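# Four arms sort stickered items into matching-color containers

## Task

Put every item into the container whose color matches the color of the sticker on that item.

## Robot and tools

Setup: four identical i2rt Big YAM arms (arm1, arm2, arm3, arm4) share one workspace. Each has six revolute joints, a two-finger gripper and a wrist camera (arm1_cam_wrist to arm4_cam_wrist). Four fixed room cameras also watch: cam_room_a1, cam_room_a2, cam_room_b1, cam_room_b2. Reach is about 1.0 m from the joint1 axis.

Frame: every pose is in one scene frame, in metres, with its origin on the floor and +z up. Quaternions are written w, x, y, z. Arm feet (base_link; each foot faces its own +x): arm1 at (-0.644, +1.377, +0.914), quat (+0.682, +0.007, +0.004, +0.731), turned about +94 deg so it faces roughly +y. arm2 at (-0.655, -0.555, +0.928), quat (+0.747, +0.002, +0.000, -0.665), facing roughly -y. arm3 at (+0.651, -1.332, +0.868), quat (+0.663, -0.004, -0.006, -0.748), facing roughly -y. arm4 at (+0.648, +0.477, +0.879), quat (+0.687, +0.001, +0.003, +0.727), facing roughly +y. The 'hand' point sits between the finger pads, about 1 cm short of the tips. The fingers extend along the hand's +z and separate along its y. Printed hand positions get less accurate far from the foot.

Tool move: optional keys arm1..arm4 plus cameras. Each arm key holds that arm's own command object; an arm not named keeps its last command. Inside it:
- joints: an object of absolute joint goals by name: joint1_rad (-2.879 to 2.879, spins the arm about its foot, positive counter-clockwise from above, 0 points along the foot's +x), joint2_rad (0 to 3.141, shoulder; 0 is upper arm back and level, larger lifts it up then forward), joint3_rad (0 to 3.019, elbow; 0 folded, larger opens), joint4_rad (-1.692 to 1.57, wrist pitch, positive tips fingers up), joint5_rad (-1.57 to 1.57, sideways wrist swing, positive to the arm's right), joint6_rad (-2.094 to 2.094, roll, positive clockwise seen from behind), all in radians; gripper_m (0 to 0.093, metres between fingertips). Done tolerances: ±0.045, ±0.14, ±0.09, ±0.055, ±0.03, ±0.035 rad and ±0.003 m.
- target: an absolute hand pose, a list of seven numbers [x, y, z, qw, qx, qy, qz] in the scene frame, metres. The hand follows a straight line from its current hand_target toward it. When target is present, joints may contain only gripper_m.
- speed: top path speed in m/s, 0.002 to 0.5, default 0.25; allowed only with target. Rotation is capped at twice that in rad/s.
All motions in one call start together; all hand paths in one call finish together, paced by the slowest. A path lasts 0.5 to 10 s and is cut short if it would need longer. Each control step clips the commanded pose to within 100 mm and 20 deg of where the hand really is, then solves IK, favouring position. Expect a centimetre or more of error, lag, drift off the line and overspeed near full stretch. Paths do not avoid objects or other arms. Unknown keys make a call invalid; out-of-range values get it refused, and a refusal (or a stop) cancels the remaining move, wait and finished_scene calls of that reply.

cameras: list of names, or "all"; omitted or null means all, [] means none. Images are the latest frames and may lag the state slightly; the 'pictures' line gives their order.

Tool wait: seconds from 0 to 10, plus cameras; nothing new is commanded. zoom_image: camera name and region [x0, y0, x1, y1] in pixels, top-left origin, at most 504 by 504, on a camera present in the latest images. read_manual returns licence text only. finished_scene(scene) ends the current scene irreversibly; do it only when every item rests in its matching container and will stay there.

Results: per-arm joint_positions, Joint velocities (rad/s, gripper m/s; 'within noise' means still), joint torques (drive output including gravity; joints 3 and 4 wrap at ±28 N m), hand and hand_target poses, joint_status and hand_status. A 'move' line says 'done' or the worst status per moved arm. Status words: off_target (stopped short, maybe still pushing); time_out (the arm's joints get new targets near where they stood and keep pushing; on_its_own lists them, with 'held at' giving the target); not_followed, 'joint command not followed' or 'pose unreachable' (a safety check blocked the command; the arm may keep retrying until given new targets). Arms listed 'as last shown' were not commanded and their unchanged lines are repeated. To relieve a stuck joint, command its reported position.

Gripper: closed on nothing it reads 0.000 to 0.003. Gripping a rigid item it reads up to 0.005 below the item's width (some read up to 0.002 above). Commanding about 0.005 below the touching reading gives full force (roughly 50 to 64 N per pad); soft items crush more with smaller targets. Open well above the reading to release.

Cautions: do not drop items, release them while moving, slam, or knock anything off the work area or to the floor. Keep arms from squeezing or striking each other; the self-collision check can be late and ignores fingers, gripper housings and cameras, and closing on another arm's fingers counts as a press. Arms keep pushing on contact, which heats motors; MOTOR HOT appears near 85 °C and at 100 °C the arm drops and faults for 30 to 60 s or more, then needs its targets resent. Avoid long stretched holds or pushes. Items may occasionally be nudged by outside disturbances. The simulation keeps running while you compose replies, holding the last command.

Each tool is called after "Call:" by a JSON object that holds its "name" and its "arguments".

## Session

Call:
{"name": "move", "arguments": {}}

Scene clock: 0.00 s.
Joint torques (N m): no reading
Motor temperatures (°C): arm1=[21 23 26 23 21 21 21] | arm2=[23 24 25 22 22 20 23] | arm3=[24 23 23 23 24 23 23] | arm4=[22 21 22 22 24 21 24]
Heat: arm1: hottest joint3_rad 26 °C; arm2: hottest joint3_rad 25 °C; arm3: hottest joint1_rad 24 °C; arm4: hottest joint5_rad 24 °C.
Joint velocities: within noise
arm1.joint_positions: joint1_rad=-0.168 joint2_rad=+0.560 joint3_rad=+1.361 joint4_rad=-1.410 joint5_rad=+0.240 joint6_rad=+0.692 gripper_m=+0.09396
arm1.joint_status: not commanded
arm1.hand: x=-0.5745 y=+1.5715 z=+1.4388 quat_wxyz=(-0.303, +0.280, -0.837, -0.359) (m; scene frame)
arm1.hand_target: x=-0.5746 y=+1.5689 z=+1.4515 quat_wxyz=(-0.308, +0.276, -0.832, -0.370) (m; scene frame)
arm1.hand_status: not commanded
arm2.joint_positions: joint1_rad=+0.198 joint2_rad=+0.483 joint3_rad=+1.641 joint4_rad=-1.210 joint5_rad=-0.086 joint6_rad=-0.484 gripper_m=+0.09396
arm2.joint_status: not commanded
arm2.hand: x=-0.6069 y=-0.6635 z=+1.6316 quat_wxyz=(-0.468, -0.246, -0.683, +0.505) (m; scene frame)
arm2.hand_target: x=-0.6088 y=-0.6576 z=+1.6378 quat_wxyz=(-0.472, -0.244, -0.677, +0.510) (m; scene frame)
arm2.hand_status: not commanded
arm3.joint_positions: joint1_rad=+0.130 joint2_rad=+0.645 joint3_rad=+1.695 joint4_rad=-1.138 joint5_rad=+0.075 joint6_rad=+0.392 gripper_m=+0.09396
arm3.joint_status: not commanded
arm3.hand: x=+0.6386 y=-1.5165 z=+1.5921 quat_wxyz=(-0.552, -0.621, -0.389, +0.398) (m; scene frame)
arm3.hand_target: x=+0.6385 y=-1.5116 z=+1.6003 quat_wxyz=(-0.558, -0.615, -0.384, +0.402) (m; scene frame)
arm3.hand_status: not commanded
arm4.joint_positions: joint1_rad=+0.147 joint2_rad=+0.437 joint3_rad=+1.709 joint4_rad=-1.566 joint5_rad=+0.245 joint6_rad=+0.670 gripper_m=+0.09396
arm4.joint_status: not commanded
arm4.hand: x=+0.6820 y=+0.5376 z=+1.5262 quat_wxyz=(-0.292, +0.355, -0.719, -0.522) (m; scene frame)
arm4.hand_target: x=+0.6829 y=+0.5336 z=+1.5314 quat_wxyz=(-0.294, +0.352, -0.714, -0.529) (m; scene frame)
arm4.hand_status: not commanded
pictures: arm1_cam_wrist, arm2_cam_wrist, arm3_cam_wrist, arm4_cam_wrist, cam_room_a1, cam_room_a2, cam_room_b1, cam_room_b2
Images, in order (width x height): arm1_cam_wrist 672x504, arm2_cam_wrist 672x504, arm3_cam_wrist 672x504, arm4_cam_wrist 672x504, cam_room_a1 672x504, cam_room_a2 672x504, cam_room_b1 672x504, cam_room_b2 672x504.

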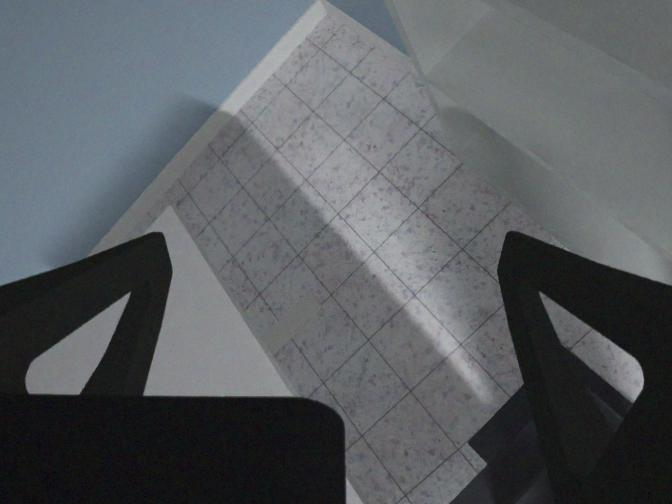

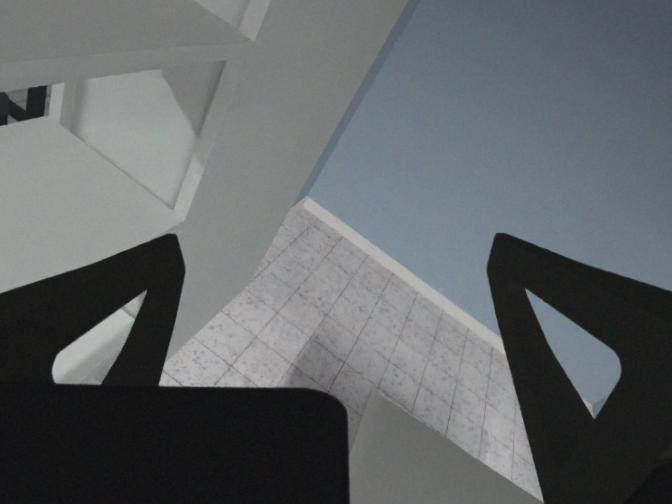

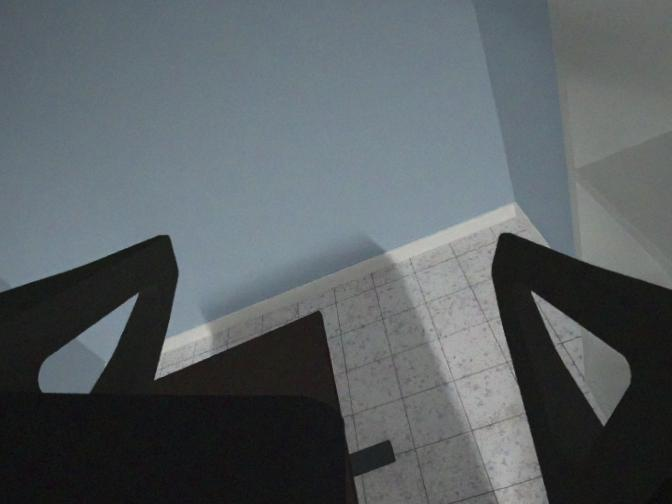

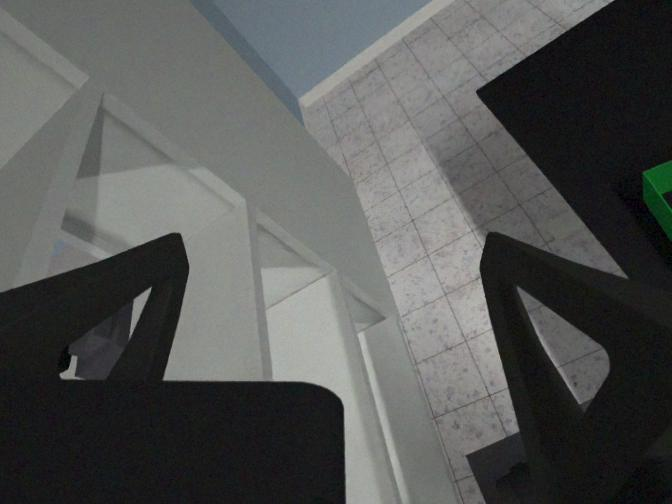

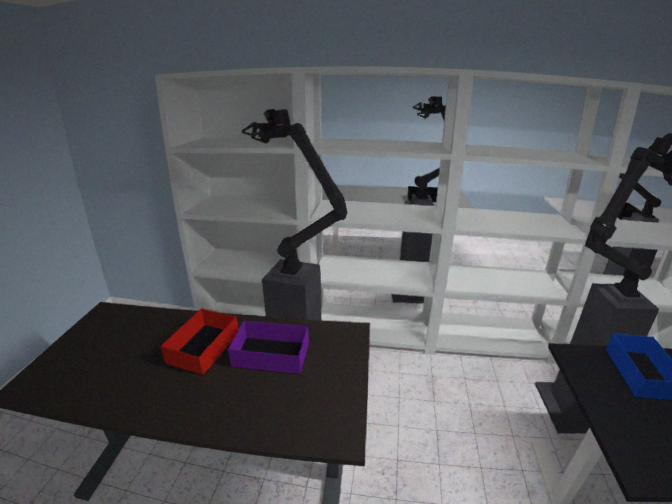

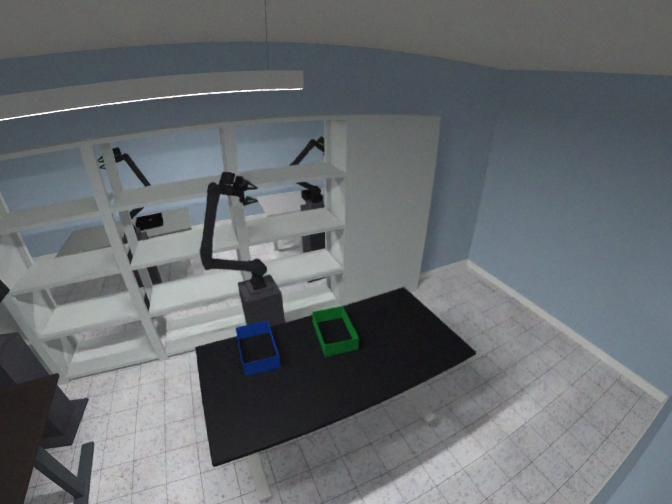

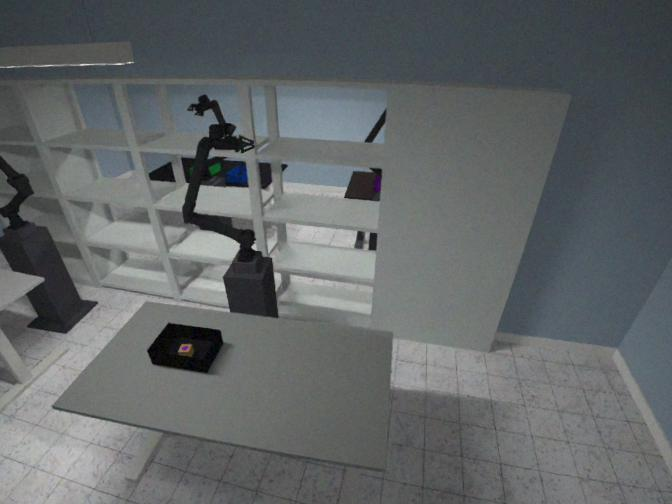

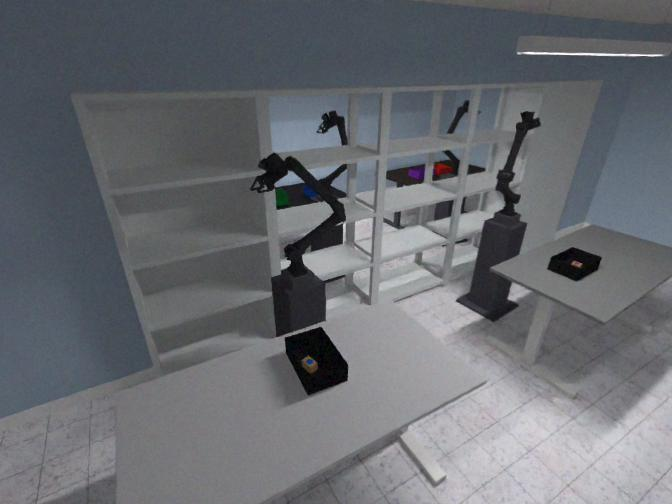

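Call:
{"name": "move", "arguments": {"arm1": {"joints":{"joint1_rad":1.5,"joint2_rad":0.534,"joint3_rad":1.4,"joint4_rad":-1.6,"joint5_rad":0,"joint6_rad":0}}, "arm2": {"joints":{"joint1_rad":-1.65,"joint2_rad":0.39,"joint3_rad":1.43,"joint4_rad":-1.6,"joint5_rad":0,"joint6_rad":0}}, "arm3": {"joints":{"joint1_rad":1.7,"joint2_rad":0.276,"joint3_rad":1.52,"joint4_rad":-1.6,"joint5_rad":0,"joint6_rad":0}}, "arm4": {"joints":{"joint1_rad":-1.63,"joint2_rad":0.555,"joint3_rad":1.556,"joint4_rad":-1.6,"joint5_rad":0,"joint6_rad":0}}, "cameras": ["arm1_cam_wrist","arm2_cam_wrist","arm3_cam_wrist","arm4_cam_wrist"]}}

Scene clock: 7.93 s.
Joint torques (N m): arm1=[-1.08 5.3 11.86 1.11 0 -0.1] | arm2=[0.44 5.54 6.93 1.8 0.04 0.22] | arm3=[1.96 10.7 4.41 1.62 0.03 -0.13] | arm4=[0.32 4.48 7.06 1.11 0 -0.1]
Motor temperatures (°C): arm1=[21 23 27 23 21 21 21] | arm2=[23 24 25 22 22 20 23] | arm3=[24 23 23 23 24 23 23] | arm4=[22 21 22 22 24 21 24]
Heat: arm1: hottest joint3_rad 27 °C; arm2: hottest joint3_rad 25 °C; arm3: hottest joint1_rad 24 °C; arm4: hottest joint5_rad 24 °C.
move: arm1 done; arm2 done; arm3 done; arm4 done
Joint velocities: within noise
arm1.joint_positions: joint1_rad=+1.493 joint2_rad=+0.540 joint3_rad=+1.361 joint4_rad=-1.589 joint5_rad=+0.000 joint6_rad=+0.008 gripper_m=+0.09400
arm1.joint_status: all done
arm1.hand: x=-0.8052 y=+1.3780 z=+1.4086 quat_wxyz=(-0.001, +0.917, -0.007, -0.398) (m; scene frame)
arm1.hand_target: x=-0.7962 y=+1.3767 z=+1.4244 quat_wxyz=(-0.001, +0.911, +0.000, -0.413) (m; scene frame)
arm1.hand_status: not commanded
arm2.joint_positions: joint1_rad=-1.646 joint2_rad=+0.388 joint3_rad=+1.432 joint4_rad=-1.585 joint5_rad=-0.001 joint6_rad=-0.015 gripper_m=+0.09398
arm2.joint_status: all done
arm2.hand: x=-0.7559 y=-0.5610 z=+1.4682 quat_wxyz=(-0.006, -0.870, -0.026, +0.492) (m; scene frame)
arm2.hand_target: x=-0.7551 y=-0.5602 z=+1.4640 quat_wxyz=(-0.008, -0.875, -0.017, +0.483) (m; scene frame)
arm2.hand_status: not commanded
arm3.joint_positions: joint1_rad=+1.691 joint2_rad=+0.268 joint3_rad=+1.521 joint4_rad=-1.595 joint5_rad=+0.000 joint6_rad=+0.008 gripper_m=+0.09398
arm3.joint_status: all done
arm3.hand: x=+0.6758 y=-1.3242 z=+1.4439 quat_wxyz=(-0.577, +0.000, -0.817, +0.004) (m; scene frame)
arm3.hand_target: x=+0.6794 y=-1.3240 z=+1.4426 quat_wxyz=(-0.571, +0.007, -0.821, +0.003) (m; scene frame)
arm3.hand_status: not commanded
arm4.joint_positions: joint1_rad=-1.626 joint2_rad=+0.555 joint3_rad=+1.538 joint4_rad=-1.590 joint5_rad=+0.002 joint6_rad=+0.014 gripper_m=+0.09399
arm4.joint_status: all done
arm4.hand: x=+0.8002 y=+0.4787 z=+1.4440 quat_wxyz=(-0.461, -0.005, -0.887, -0.001) (m; scene frame)
arm4.hand_target: x=+0.7955 y=+0.4785 z=+1.4492 quat_wxyz=(-0.465, +0.000, -0.885, +0.002) (m; scene frame)
arm4.hand_status: not commanded
pictures: arm1_cam_wrist, arm2_cam_wrist, arm3_cam_wrist, arm4_cam_wrist
Images, in order (width x height): arm1_cam_wrist 672x504, arm2_cam_wrist 672x504, arm3_cam_wrist 672x504, arm4_cam_wrist 672x504.

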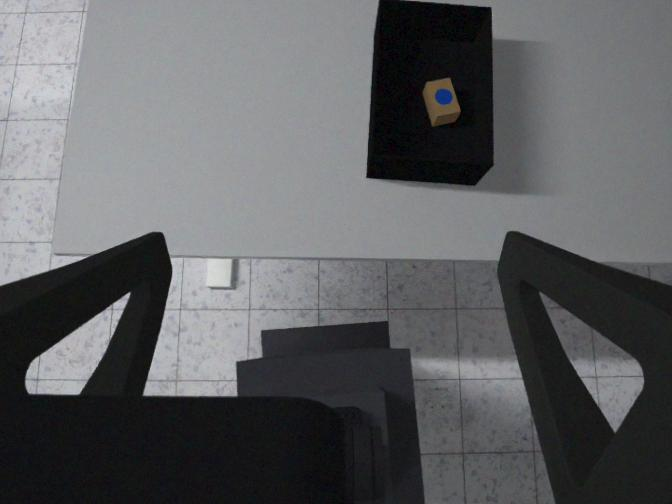

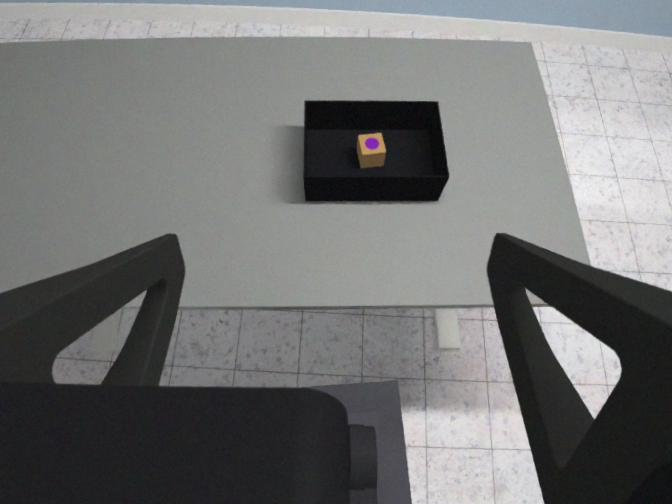

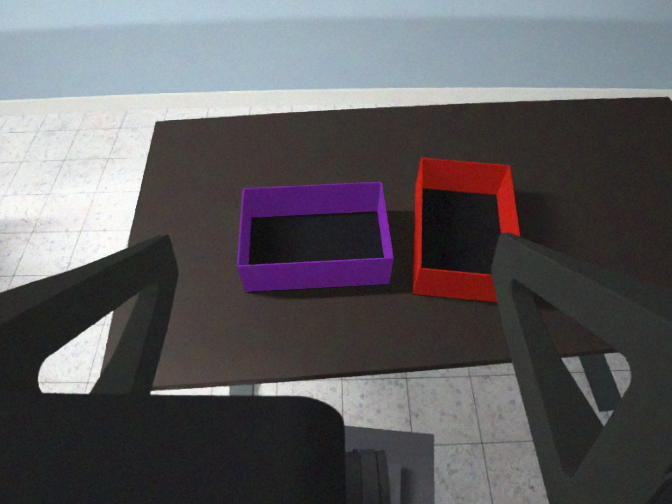

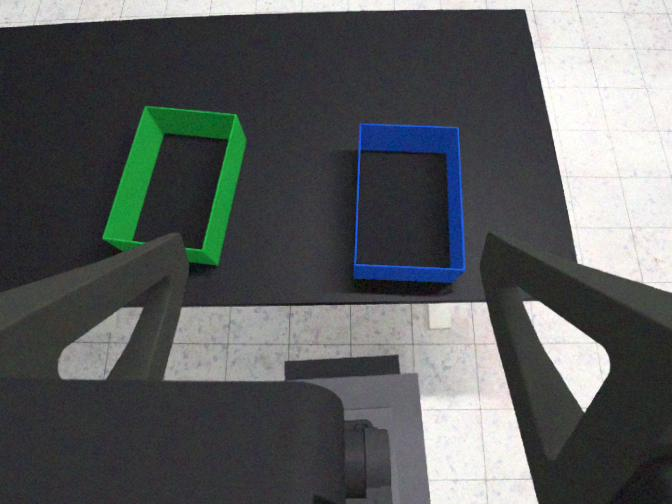

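Call:
{"name": "move", "arguments": {"arm1": {"target":[-1.145,1.567,0.97,0,0.966,0,-0.259]}, "arm2": {"target":[-1.22,-0.505,0.97,0,0.966,0,-0.259]}, "cameras": ["arm1_cam_wrist","arm2_cam_wrist"]}}

Scene clock: 20.63 s.
Joint torques (N m): arm1=[-2.67 -11.75 13.37 1.66 -0.07 -0.06] | arm2=[1.49 -15.68 12.72 2.25 0.09 0.08] | arm3=[2.02 10.81 4.42 1.58 0.03 -0.13] | arm4=[0.5 4.54 7.23 0.98 -0.03 -0.09]
Motor temperatures (°C): arm1=[21 23 29 23 21 21 21] | arm2=[23 24 26 22 22 20 23] | arm3=[24 23 24 23 24 23 23] | arm4=[22 22 24 22 24 21 24]
Heat: arm1: hottest joint3_rad 29 °C; arm2: hottest joint3_rad 26 °C; arm3: hottest joint1_rad 24 °C; arm4: hottest joint3_rad 24 °C.
move: arm1 off_target; arm2 off_target
Joint velocities: within noise
arm1.joint_positions: joint1_rad=+1.086 joint2_rad=+1.664 joint3_rad=+0.947 joint4_rad=-0.451 joint5_rad=-0.205 joint6_rad=-0.368 gripper_m=+0.09399
arm1.joint_status: not commanded
arm1.hand: x=-1.1214 y=+1.5505 z=+0.9492 quat_wxyz=(+0.016, +0.973, -0.003, -0.230) (m; scene frame)
arm1.hand_target: x=-1.1434 y=+1.5665 z=+0.9710 quat_wxyz=(+0.000, +0.966, +0.000, -0.259) (m; scene frame)
arm1.hand_status: off_target (0.035 m and 3.9 deg from the pose sent, 0.586 m and 16.9 deg at the start)
arm2.joint_positions: joint1_rad=-1.803 joint2_rad=+1.710 joint3_rad=+0.997 joint4_rad=-0.387 joint5_rad=-0.059 joint6_rad=-0.089 gripper_m=+0.09398
arm2.joint_status: not commanded
arm2.hand: x=-1.1949 y=-0.5028 z=+0.9550 quat_wxyz=(-0.003, -0.972, +0.005, +0.234) (m; scene frame)
arm2.hand_target: x=-1.2186 y=-0.5052 z=+0.9708 quat_wxyz=(+0.000, -0.966, +0.000, +0.259) (m; scene frame)
arm2.hand_status: off_target (0.029 m and 3.0 deg from the pose sent, 0.683 m and 29.1 deg at the start)
arm3, arm4: as last shown
pictures: arm1_cam_wrist, arm2_cam_wrist
Images, in order (width x height): arm1_cam_wrist 672x504, arm2_cam_wrist 672x504.

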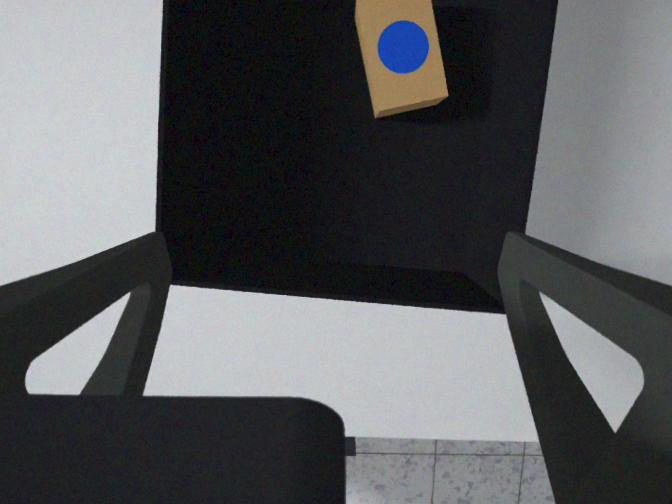

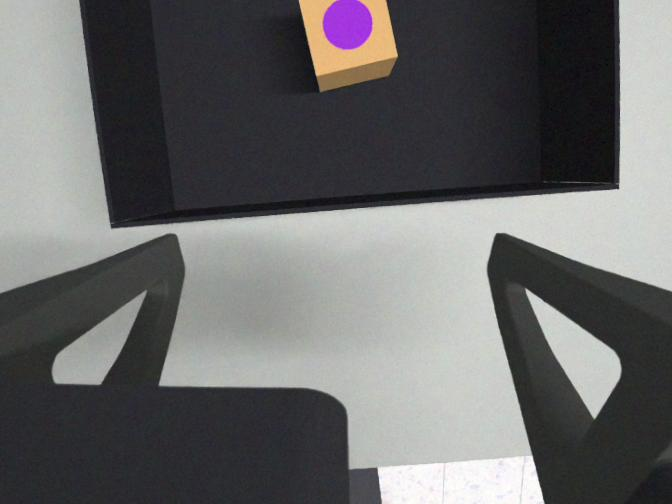

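Call:
{"name": "move", "arguments": {"arm1": {"target":[-1.215,1.60,0.83,0.0136,0.9859,0.1036,-0.1298]}, "arm2": {"target":[-1.295,-0.493,0.83,0.0159,0.984,0.1209,-0.1295]}, "cameras": ["arm1_cam_wrist","arm2_cam_wrist"]}}

Scene clock: 37.17 s.
Joint torques (N m): arm1=[-1.73 -17.26 11.78 0.27 -0.1 -0.08] | arm2=[0.21 -20.89 11.99 0.64 -0.29 -0.09] | arm3=[2.02 10.75 4.42 1.62 0.03 -0.12] | arm4=[0.56 4.48 7.05 0.92 0.01 -0.09]
Motor temperatures (°C): arm1=[21 24 31 23 21 21 21] | arm2=[23 25 28 22 22 20 23] | arm3=[24 24 24 23 24 23 23] | arm4=[22 22 26 22 24 21 24]
Heat: arm1: hottest joint3_rad 31 °C; arm2: hottest joint3_rad 28 °C; arm3: hottest joint1_rad 24 °C; arm4: hottest joint3_rad 26 °C.
move: arm1 off_target; arm2 off_target
Joint velocities: within noise
arm1.joint_positions: joint1_rad=+1.086 joint2_rad=+2.151 joint3_rad=+1.342 joint4_rad=-0.597 joint5_rad=-0.149 joint6_rad=-0.598 gripper_m=+0.09400
arm1.joint_status: not commanded
arm1.hand: x=-1.1950 y=+1.5929 z=+0.8161 quat_wxyz=(+0.023, +0.988, +0.097, -0.115) (m; scene frame)
arm1.hand_target: x=-1.2143 y=+1.5997 z=+0.8306 quat_wxyz=(+0.013, +0.986, +0.104, -0.130) (m; scene frame)
arm1.hand_status: off_target (0.025 m and 2.1 deg from the pose sent, 0.159 m and 16.8 deg at the start)
arm2.joint_positions: joint1_rad=-1.803 joint2_rad=+2.181 joint3_rad=+1.416 joint4_rad=-0.574 joint5_rad=-0.092 joint6_rad=-0.338 gripper_m=+0.09398
arm2.joint_status: not commanded
arm2.hand: x=-1.2787 y=-0.4984 z=+0.8260 quat_wxyz=(-0.017, -0.986, -0.116, +0.122) (m; scene frame)
arm2.hand_target: x=-1.2943 y=-0.4929 z=+0.8303 quat_wxyz=(-0.016, -0.984, -0.121, +0.130) (m; scene frame)
arm2.hand_status: off_target (0.018 m and 1.1 deg from the pose sent, 0.160 m and 18.9 deg at the start)
arm3, arm4: as last shown
pictures: arm1_cam_wrist, arm2_cam_wrist
Images, in order (width x height): arm1_cam_wrist 672x504, arm2_cam_wrist 672x504.

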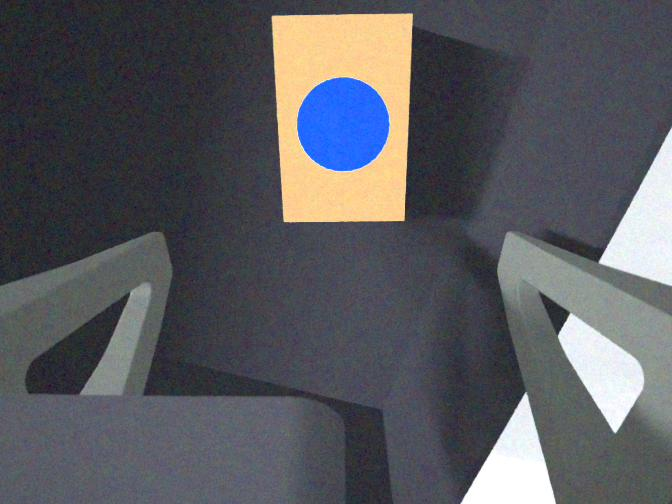

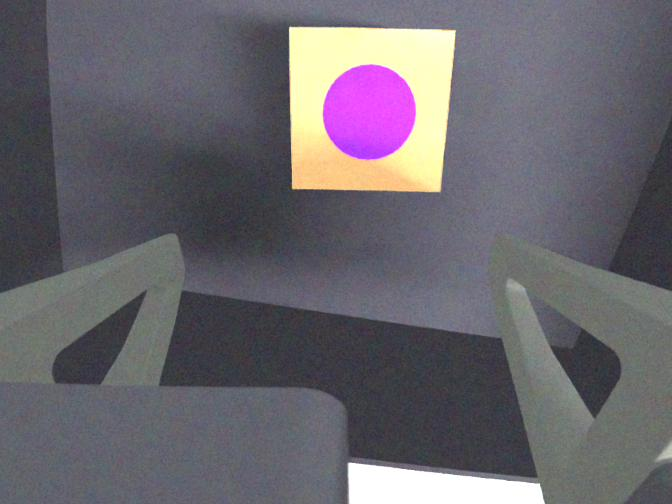

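Call:
{"name": "move", "arguments": {"arm1": {"target":[-1.242,1.594,0.755,0.0136,0.9859,0.1036,-0.1298],"speed":0.15}, "arm2": {"target":[-1.330,-0.488,0.755,0.0159,0.984,0.1209,-0.1295],"speed":0.15}, "cameras": ["arm1_cam_wrist","arm2_cam_wrist"]}}

Scene clock: 45.13 s.
Joint torques (N m): arm1=[-1.44 -18.26 10.78 1.31 -0.05 0.11] | arm2=[0.21 -22.42 11.34 1.69 -0.29 -0.09] | arm3=[1.96 10.75 4.4 1.62 0.02 -0.13] | arm4=[0.15 4.19 7.12 0.95 -0.01 -0.1]
Motor temperatures (°C): arm1=[21 24 31 23 21 21 21] | arm2=[23 25 29 22 22 20 23] | arm3=[24 24 24 23 24 23 23] | arm4=[22 22 26 22 24 21 24]
Heat: arm1: hottest joint3_rad 31 °C; arm2: hottest joint3_rad 29 °C; arm3: hottest joint1_rad 24 °C; arm4: hottest joint3_rad 26 °C.
move: arm1 off_target; arm2 off_target
Joint velocities: within noise
arm1.joint_positions: joint1_rad=+1.120 joint2_rad=+2.328 joint3_rad=+1.436 joint4_rad=-0.530 joint5_rad=-0.144 joint6_rad=-0.589 gripper_m=+0.09399
arm1.joint_status: not commanded
arm1.hand: x=-1.2189 y=+1.5820 z=+0.7440 quat_wxyz=(+0.026, +0.988, +0.108, -0.107) (m; scene frame)
arm1.hand_target: x=-1.2411 y=+1.5938 z=+0.7561 quat_wxyz=(+0.014, +0.986, +0.104, -0.130) (m; scene frame)
arm1.hand_status: off_target (0.028 m and 3.1 deg from the pose sent, 0.077 m and 2.1 deg at the start)
arm2.joint_positions: joint1_rad=-1.803 joint2_rad=+2.381 joint3_rad=+1.574 joint4_rad=-0.553 joint5_rad=-0.092 joint6_rad=-0.340 gripper_m=+0.09398
arm2.joint_status: not commanded
arm2.hand: x=-1.3103 y=-0.4945 z=+0.7537 quat_wxyz=(-0.020, -0.987, -0.116, +0.111) (m; scene frame)
arm2.hand_target: x=-1.3291 y=-0.4879 z=+0.7556 quat_wxyz=(-0.016, -0.984, -0.121, +0.130) (m; scene frame)
arm2.hand_status: off_target (0.021 m and 2.2 deg from the pose sent, 0.088 m and 1.1 deg at the start)
arm3, arm4: as last shown
arm3.joint_positions: joint1_rad=+1.691 joint2_rad=+0.268 joint3_rad=+1.521 joint4_rad=-1.595 joint5_rad=+0.000 joint6_rad=+0.007 gripper_m=+0.09398
arm3.hand: x=+0.6758 y=-1.3242 z=+1.4439 quat_wxyz=(-0.577, +0.001, -0.817, +0.004) (m; scene frame)
pictures: arm1_cam_wrist, arm2_cam_wrist
Images, in order (width x height): arm1_cam_wrist 672x504, arm2_cam_wrist 672x504.

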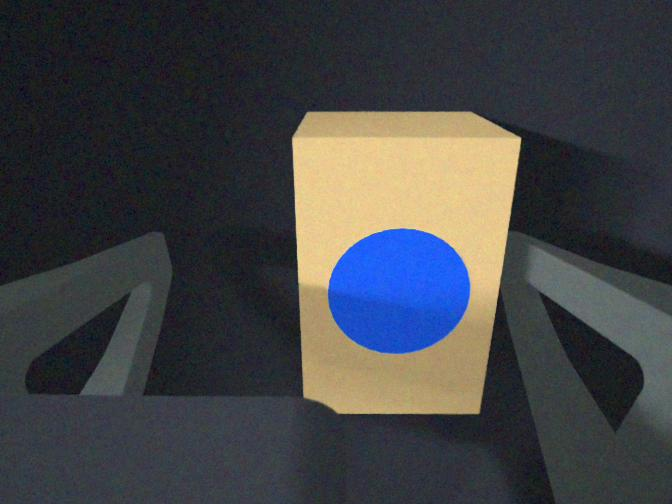

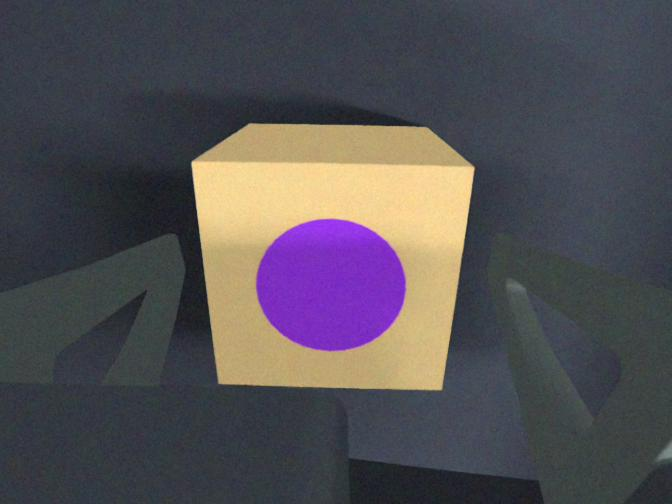

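Call:
{"name": "move", "arguments": {"arm1": {"target":[-1.243,1.615,0.748,0.0136,0.9859,0.1036,-0.1298],"speed":0.1}, "arm2": {"target":[-1.330,-0.488,0.738,0.0159,0.984,0.1209,-0.1295],"speed":0.1}, "cameras": ["arm1_cam_wrist","arm2_cam_wrist"]}}

Scene clock: 52.13 s.
Joint torques (N m): arm1=[-2.49 -16.67 11.32 0.68 -0.11 -0.06] | arm2=[0.15 -21.3 11.37 1.8 -0.29 -0.08] | arm3=[1.96 10.75 4.45 1.57 0.04 -0.12] | arm4=[0.38 3.96 7.27 0.92 0.03 -0.11]
Motor temperatures (°C): arm1=[21 24 31 23 21 21 21] | arm2=[23 25 29 22 22 20 23] | arm3=[24 24 24 23 24 23 23] | arm4=[22 22 27 22 24 21 24]
Heat: arm1: hottest joint3_rad 31 °C; arm2: hottest joint3_rad 29 °C; arm3: hottest joint1_rad 24 °C; arm4: hottest joint3_rad 27 °C.
move: arm1 off_target; arm2 off_target
Joint velocities: within noise
arm1.joint_positions: joint1_rad=+1.100 joint2_rad=+2.342 joint3_rad=+1.471 joint4_rad=-0.530 joint5_rad=-0.149 joint6_rad=-0.601 gripper_m=+0.09399
arm1.joint_status: not commanded
arm1.hand: x=-1.2285 y=+1.5978 z=+0.7458 quat_wxyz=(+0.022, +0.987, +0.106, -0.118) (m; scene frame)
arm1.hand_target: x=-1.2422 y=+1.6149 z=+0.7487 quat_wxyz=(+0.013, +0.986, +0.103, -0.130) (m; scene frame)
arm1.hand_status: off_target (0.023 m and 1.7 deg from the pose sent, 0.041 m and 3.1 deg at the start)
arm2.joint_positions: joint1_rad=-1.803 joint2_rad=+2.400 joint3_rad=+1.581 joint4_rad=-0.532 joint5_rad=-0.092 joint6_rad=-0.340 gripper_m=+0.09398
arm2.joint_status: not commanded
arm2.hand: x=-1.3132 y=-0.4941 z=+0.7447 quat_wxyz=(-0.019, -0.986, -0.116, +0.116) (m; scene frame)
arm2.hand_target: x=-1.3291 y=-0.4879 z=+0.7386 quat_wxyz=(-0.016, -0.984, -0.121, +0.130) (m; scene frame)
arm2.hand_status: off_target (0.019 m and 1.7 deg from the pose sent, 0.026 m and 2.2 deg at the start)
arm3, arm4: as last shown
pictures: arm1_cam_wrist, arm2_cam_wrist
Images, in order (width x height): arm1_cam_wrist 672x504, arm2_cam_wrist 672x504.

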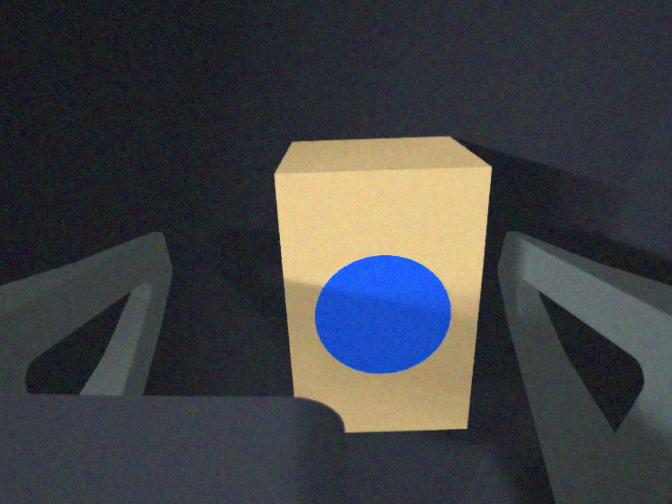

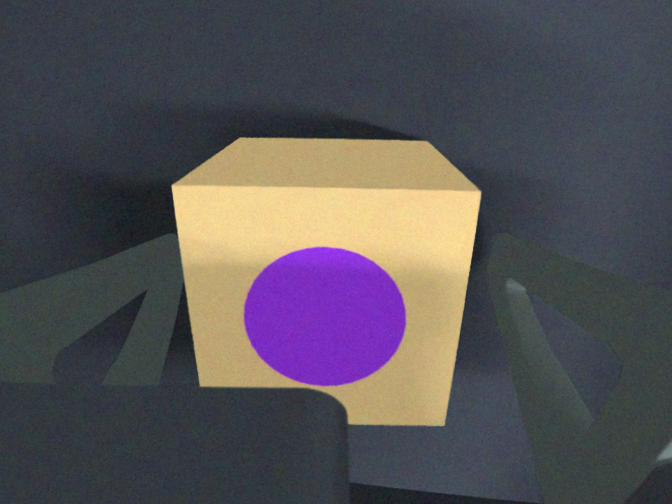

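Call:
{"name": "move", "arguments": {"arm1": {"target":[-1.246,1.628,0.742,0.0136,0.9859,0.1036,-0.1298],"speed":0.1}, "arm2": {"joints":{"gripper_m":0.03}}, "cameras": ["arm2_cam_wrist"]}}

Call:
{"name": "move", "arguments": {"arm1": {"joints":{"gripper_m":0.02}}, "arm2": {"target":[-1.20,-0.49,1.0,0.0159,0.984,0.1209,-0.1295]}, "cameras": ["arm1_cam_wrist","arm2_cam_wrist"]}}

Scene clock: 58.40 s.
Joint torques (N m): arm1=[-2.78 -17.26 11.47 0.29 -0.09 -0.08] | arm2=[0.21 -21.42 11.29 1.8 -0.27 -0.06] | arm3=[1.96 10.81 4.42 1.61 0.03 -0.12] | arm4=[0.15 4.25 7.23 0.96 0.05 -0.11]
Motor temperatures (°C): arm1=[21 24 31 23 21 21 21] | arm2=[23 26 29 22 22 20 23] | arm3=[24 24 24 23 24 23 23] | arm4=[22 22 27 22 24 21 24]
Heat: arm1: hottest joint3_rad 31 °C; arm2: hottest joint3_rad 29 °C; arm3: hottest joint1_rad 24 °C; arm4: hottest joint3_rad 27 °C.
move: arm1 off_target; arm2 off_target
Joint velocities: within noise
arm1.joint_positions: joint1_rad=+1.085 joint2_rad=+2.369 joint3_rad=+1.505 joint4_rad=-0.530 joint5_rad=-0.153 joint6_rad=-0.619 gripper_m=+0.09399
arm1.joint_status: not commanded
arm1.hand: x=-1.2341 y=+1.6101 z=+0.7395 quat_wxyz=(+0.020, +0.987, +0.107, -0.122) (m; scene frame)
arm1.hand_target: x=-1.2452 y=+1.6278 z=+0.7426 quat_wxyz=(+0.013, +0.986, +0.103, -0.130) (m; scene frame)
arm1.hand_status: off_target (0.022 m and 1.2 deg from the pose sent, 0.035 m and 1.7 deg at the start)
arm2.joint_positions: joint1_rad=-1.803 joint2_rad=+2.401 joint3_rad=+1.582 joint4_rad=-0.531 joint5_rad=-0.093 joint6_rad=-0.341 gripper_m=+0.05288
arm2.joint_status: gripper_m off_target (ended at +0.05291, target +0.03000)
arm2.hand: x=-1.3138 y=-0.4942 z=+0.7449 quat_wxyz=(-0.019, -0.986, -0.117, +0.117) (m; scene frame)
arm2.hand_target: x=-1.3291 y=-0.4879 z=+0.7386 quat_wxyz=(-0.016, -0.984, -0.121, +0.130) (m; scene frame)
arm2.hand_status: not commanded
arm3, arm4: as last shown
pictures: arm2_cam_wrist
Images, in order (width x height): arm2_cam_wrist 672x504.

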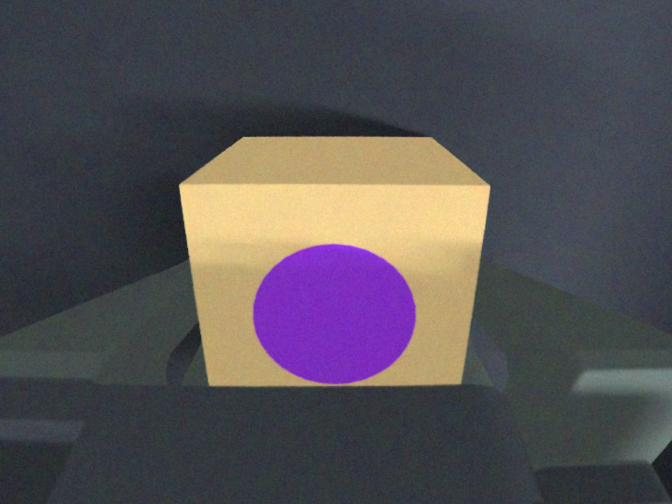

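Scene clock: 60.27 s.
Joint torques (N m): arm1=[-1.55 -17.14 11.58 0.2 -0.09 -0.05] | arm2=[0.03 -17.26 9.09 0.79 -0.32 -0.08] | arm3=[1.96 10.58 4.37 1.59 0.03 -0.13] | arm4=[0.44 4.07 7.13 1.02 0.01 -0.13]
Motor temperatures (°C): arm1=[21 24 31 23 21 21 21] | arm2=[23 26 29 22 22 20 23] | arm3=[24 24 24 23 24 23 23] | arm4=[22 22 27 22 24 21 24]
Heat: arm1: hottest joint3_rad 31 °C; arm2: hottest joint3_rad 29 °C; arm3: hottest joint1_rad 24 °C; arm4: hottest joint3_rad 27 °C.
move: arm1 off_target; arm2 off_target
Joint velocities: within noise
arm1.joint_positions: joint1_rad=+1.076 joint2_rad=+2.370 joint3_rad=+1.507 joint4_rad=-0.530 joint5_rad=-0.152 joint6_rad=-0.620 gripper_m=+0.04361
arm1.joint_status: gripper_m off_target (ended at +0.04363, target +0.02000)
arm1.hand: x=-1.2329 y=+1.6157 z=+0.7396 quat_wxyz=(+0.019, +0.987, +0.103, -0.122) (m; scene frame)
arm1.hand_target: x=-1.2453 y=+1.6278 z=+0.7425 quat_wxyz=(+0.013, +0.986, +0.103, -0.130) (m; scene frame)
arm1.hand_status: not commanded
arm2.joint_positions: joint1_rad=-1.830 joint2_rad=+1.734 joint3_rad=+1.256 joint4_rad=-0.819 joint5_rad=-0.100 joint6_rad=-0.367 gripper_m=+0.05288
arm2.joint_status: not commanded
arm2.hand: x=-1.2076 y=-0.4935 z=+1.0085 quat_wxyz=(-0.012, -0.983, -0.118, +0.143) (m; scene frame)
arm2.hand_target: x=-1.2000 y=-0.4902 z=+1.0002 quat_wxyz=(-0.016, -0.984, -0.121, +0.130) (m; scene frame)
arm2.hand_status: off_target (0.012 m and 1.6 deg from the pose sent, 0.279 m and 1.6 deg at the start)
arm3, arm4: as last shown
pictures: arm1_cam_wrist, arm2_cam_wrist
Images, in order (width x height): arm1_cam_wrist 672x504, arm2_cam_wrist 672x504.

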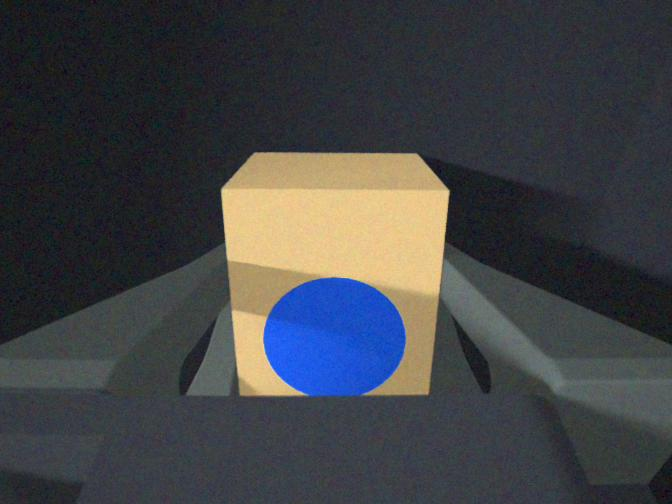

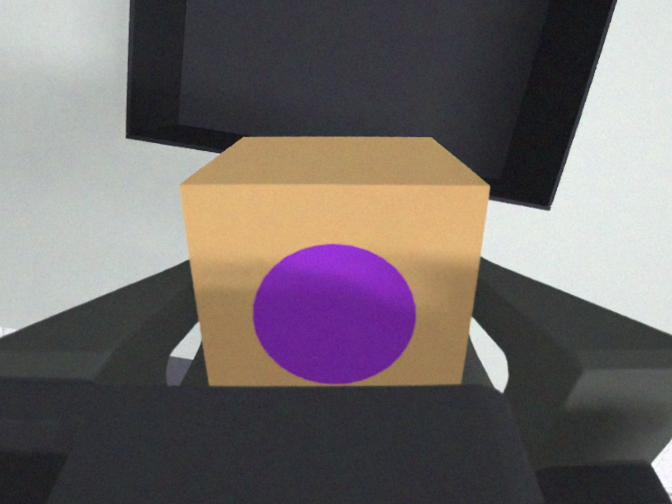

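Call:
{"name": "move", "arguments": {"arm1": {"target":[-1.12,1.58,1.02,0.0136,0.9859,0.1036,-0.1298]}, "arm2": {"joints":{"joint1_rad":-1.0,"joint2_rad":0.5,"joint3_rad":0.9,"joint4_rad":-1.1,"joint5_rad":0,"joint6_rad":0}}, "cameras": []}}

Call:
{"name": "move", "arguments": {"arm1": {"joints":{"joint1_rad":0.5,"joint2_rad":0.5,"joint3_rad":0.9,"joint4_rad":-1.1,"joint5_rad":0,"joint6_rad":0}}, "arm2": {"joints":{"joint1_rad":0.92}}, "cameras": []}}

Call:
{"name": "move", "arguments": {"arm1": {"joints":{"joint1_rad":-2.25}}, "arm2": {"target":[-0.44,-0.685,1.17,0.3688,0.2469,0.8903,-0.1023]}, "cameras": ["arm1_cam_wrist","arm2_cam_wrist"]}}

Scene clock: 76.37 s.
Joint torques (N m): arm1=[-2.84 -11.75 10.36 0.36 -0.18 -0.05] | arm2=[1.03 -0.5 10.3 1.8 0.09 0.22] | arm3=[2.08 10.81 4.38 1.61 0.03 -0.12] | arm4=[0.62 4.54 7.13 0.91 0.03 -0.11]
Motor temperatures (°C): arm1=[21 25 32 23 21 21 22] | arm2=[23 26 29 22 22 20 24] | arm3=[24 24 24 23 24 23 23] | arm4=[22 22 28 22 24 21 24]
Heat: arm1: hottest joint3_rad 32 °C; arm2: hottest joint3_rad 29 °C; arm3: hottest joint1_rad 24 °C; arm4: hottest joint3_rad 28 °C.
move: arm1 done; arm2 done
Joint velocities: within noise
arm1.joint_positions: joint1_rad=+1.061 joint2_rad=+1.666 joint3_rad=+1.223 joint4_rad=-0.925 joint5_rad=-0.153 joint6_rad=-0.637 gripper_m=+0.04361
arm1.joint_status: not commanded
arm1.hand: x=-1.1229 y=+1.5756 z=+1.0203 quat_wxyz=(+0.012, +0.985, +0.105, -0.133) (m; scene frame)
arm1.hand_target: x=-1.1200 y=+1.5800 z=+1.0201 quat_wxyz=(+0.013, +0.986, +0.104, -0.130) (m; scene frame)
arm1.hand_status: done (0.005 m and 0.5 deg from the pose sent, 0.304 m and 1.1 deg at the start)
arm2.joint_positions: joint1_rad=-1.005 joint2_rad=+0.502 joint3_rad=+0.910 joint4_rad=-1.088 joint5_rad=-0.003 joint6_rad=-0.015 gripper_m=+0.05287
arm2.joint_status: all done
arm2.hand: x=-0.8609 y=-0.7233 z=+1.2963 quat_wxyz=(-0.141, -0.848, -0.310, +0.405) (m; scene frame)
arm2.hand_target: x=-0.8585 y=-0.7225 z=+1.2892 quat_wxyz=(-0.141, -0.854, -0.306, +0.396) (m; scene frame)
arm2.hand_status: not commanded
arm3, arm4: as last shown
pictures: none
No camera images: "cameras" was empty.

Scene clock: 78.30 s.
Joint torques (N m): arm1=[-2.55 3.08 11.74 1.17 -0.06 0.11] | arm2=[1.08 -0.38 10.32 1.84 0.09 0.21] | arm3=[1.9 10.64 4.38 1.63 0.03 -0.14] | arm4=[0.44 4.31 7.24 0.98 0.04 -0.07]
Motor temperatures (°C): arm1=[21 25 32 23 21 21 22] | arm2=[23 26 29 22 22 20 24] | arm3=[24 24 24 23 24 23 23] | arm4=[22 22 28 22 24 21 24]
Heat: arm1: hottest joint3_rad 32 °C; arm2: hottest joint3_rad 29 °C; arm3: hottest joint1_rad 24 °C; arm4: hottest joint3_rad 28 °C.
move: arm1 done; arm2 done
Joint velocities: within noise
arm1.joint_positions: joint1_rad=+0.507 joint2_rad=+0.499 joint3_rad=+0.893 joint4_rad=-1.091 joint5_rad=+0.002 joint6_rad=-0.009 gripper_m=+0.04362
arm1.joint_status: all done
arm1.hand: x=-0.7806 y=+1.5974 z=+1.2771 quat_wxyz=(-0.202, +0.795, -0.430, -0.377) (m; scene frame)
arm1.hand_target: x=-0.7788 y=+1.5973 z=+1.2787 quat_wxyz=(-0.200, +0.792, -0.437, -0.377) (m; scene frame)
arm1.hand_status: not commanded
arm2.joint_positions: joint1_rad=+0.916 joint2_rad=+0.502 joint3_rad=+0.910 joint4_rad=-1.088 joint5_rad=-0.003 joint6_rad=-0.014 gripper_m=+0.05291
arm2.joint_status: all done
arm2.hand: x=-0.4288 y=-0.6920 z=+1.2972 quat_wxyz=(-0.415, -0.234, -0.872, +0.115) (m; scene frame)
arm2.hand_target: x=-0.4304 y=-0.6901 z=+1.2901 quat_wxyz=(-0.407, -0.240, -0.874, +0.110) (m; scene frame)
arm2.hand_status: not commanded
arm3.joint_positions: joint1_rad=+1.691 joint2_rad=+0.268 joint3_rad=+1.521 joint4_rad=-1.595 joint5_rad=+0.000 joint6_rad=+0.007 gripper_m=+0.09398
arm3.joint_status: not commanded
arm3.hand: x=+0.6758 y=-1.3242 z=+1.4439 quat_wxyz=(-0.577, +0.001, -0.817, +0.004) (m; scene frame)
arm3.hand_target: x=+0.6794 y=-1.3240 z=+1.4426 quat_wxyz=(-0.571, +0.007, -0.821, +0.003) (m; scene frame)
arm3.hand_status: not commanded
arm4.joint_positions: joint1_rad=-1.626 joint2_rad=+0.555 joint3_rad=+1.538 joint4_rad=-1.590 joint5_rad=+0.002 joint6_rad=+0.014 gripper_m=+0.09399
arm4.joint_status: not commanded
arm4.hand: x=+0.8002 y=+0.4787 z=+1.4440 quat_wxyz=(-0.461, -0.005, -0.887, -0.001) (m; scene frame)
arm4.hand_target: x=+0.7955 y=+0.4785 z=+1.4492 quat_wxyz=(-0.465, +0.000, -0.885, +0.002) (m; scene frame)
arm4.hand_status: not commanded
pictures: none
No camera images: "cameras" was empty.

Scene clock: 80.57 s.
Joint torques (N m): arm1=[-2.49 3.49 11.85 1.35 -0.02 0.09] | arm2=[1.2 -1.14 11.51 3.12 0.16 0.22] | arm3=[2.02 10.7 4.38 1.63 0.03 -0.12] | arm4=[0.56 4.66 7.2 1.02 0 -0.11]
Motor temperatures (°C): arm1=[21 25 31 23 21 21 22] | arm2=[23 26 30 22 22 20 24] | arm3=[24 24 24 23 24 23 23] | arm4=[22 22 28 22 24 21 24]
Heat: arm1: hottest joint3_rad 31 °C; arm2: hottest joint3_rad 30 °C; arm3: hottest joint1_rad 24 °C; arm4: hottest joint3_rad 28 °C.
move: arm1 done; arm2 off_target
Joint velocities: within noise
arm1.joint_positions: joint1_rad=-2.244 joint2_rad=+0.499 joint3_rad=+0.893 joint4_rad=-1.091 joint5_rad=+0.002 joint6_rad=-0.007 gripper_m=+0.04362
arm1.joint_status: all done
arm1.hand: x=-0.4221 y=+1.2263 z=+1.2705 quat_wxyz=(-0.396, -0.266, -0.869, +0.129) (m; scene frame)
arm1.hand_target: x=-0.4237 y=+1.2258 z=+1.2722 quat_wxyz=(-0.395, -0.272, -0.868, +0.128) (m; scene frame)
arm1.hand_status: not commanded
arm2.joint_positions: joint1_rad=+0.916 joint2_rad=+0.425 joint3_rad=+0.602 joint4_rad=-0.998 joint5_rad=+0.005 joint6_rad=-0.011 gripper_m=+0.05291
arm2.joint_status: not commanded
arm2.hand: x=-0.4430 y=-0.6844 z=+1.1637 quat_wxyz=(-0.352, -0.244, -0.898, +0.100) (m; scene frame)
arm2.hand_target: x=-0.4402 y=-0.6849 z=+1.1701 quat_wxyz=(-0.369, -0.247, -0.890, +0.102) (m; scene frame)
arm2.hand_status: off_target (0.007 m and 2.1 deg from the pose sent, 0.128 m and 6.1 deg at the start)
arm3, arm4: as last shown
pictures: arm1_cam_wrist, arm2_cam_wrist
Images, in order (width x height): arm1_cam_wrist 672x504, arm2_cam_wrist 672x504.

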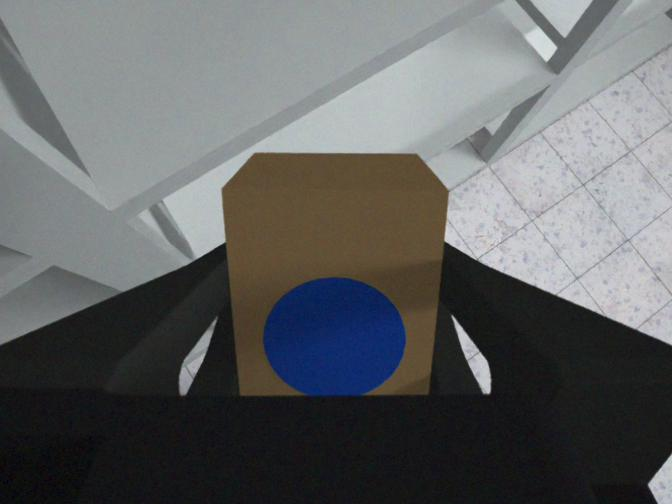

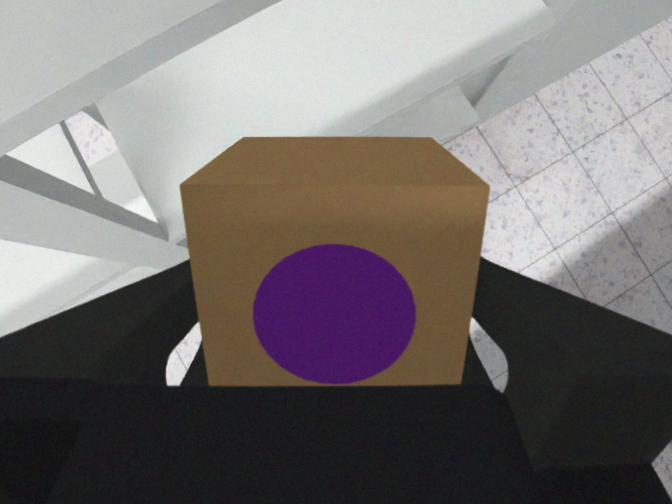

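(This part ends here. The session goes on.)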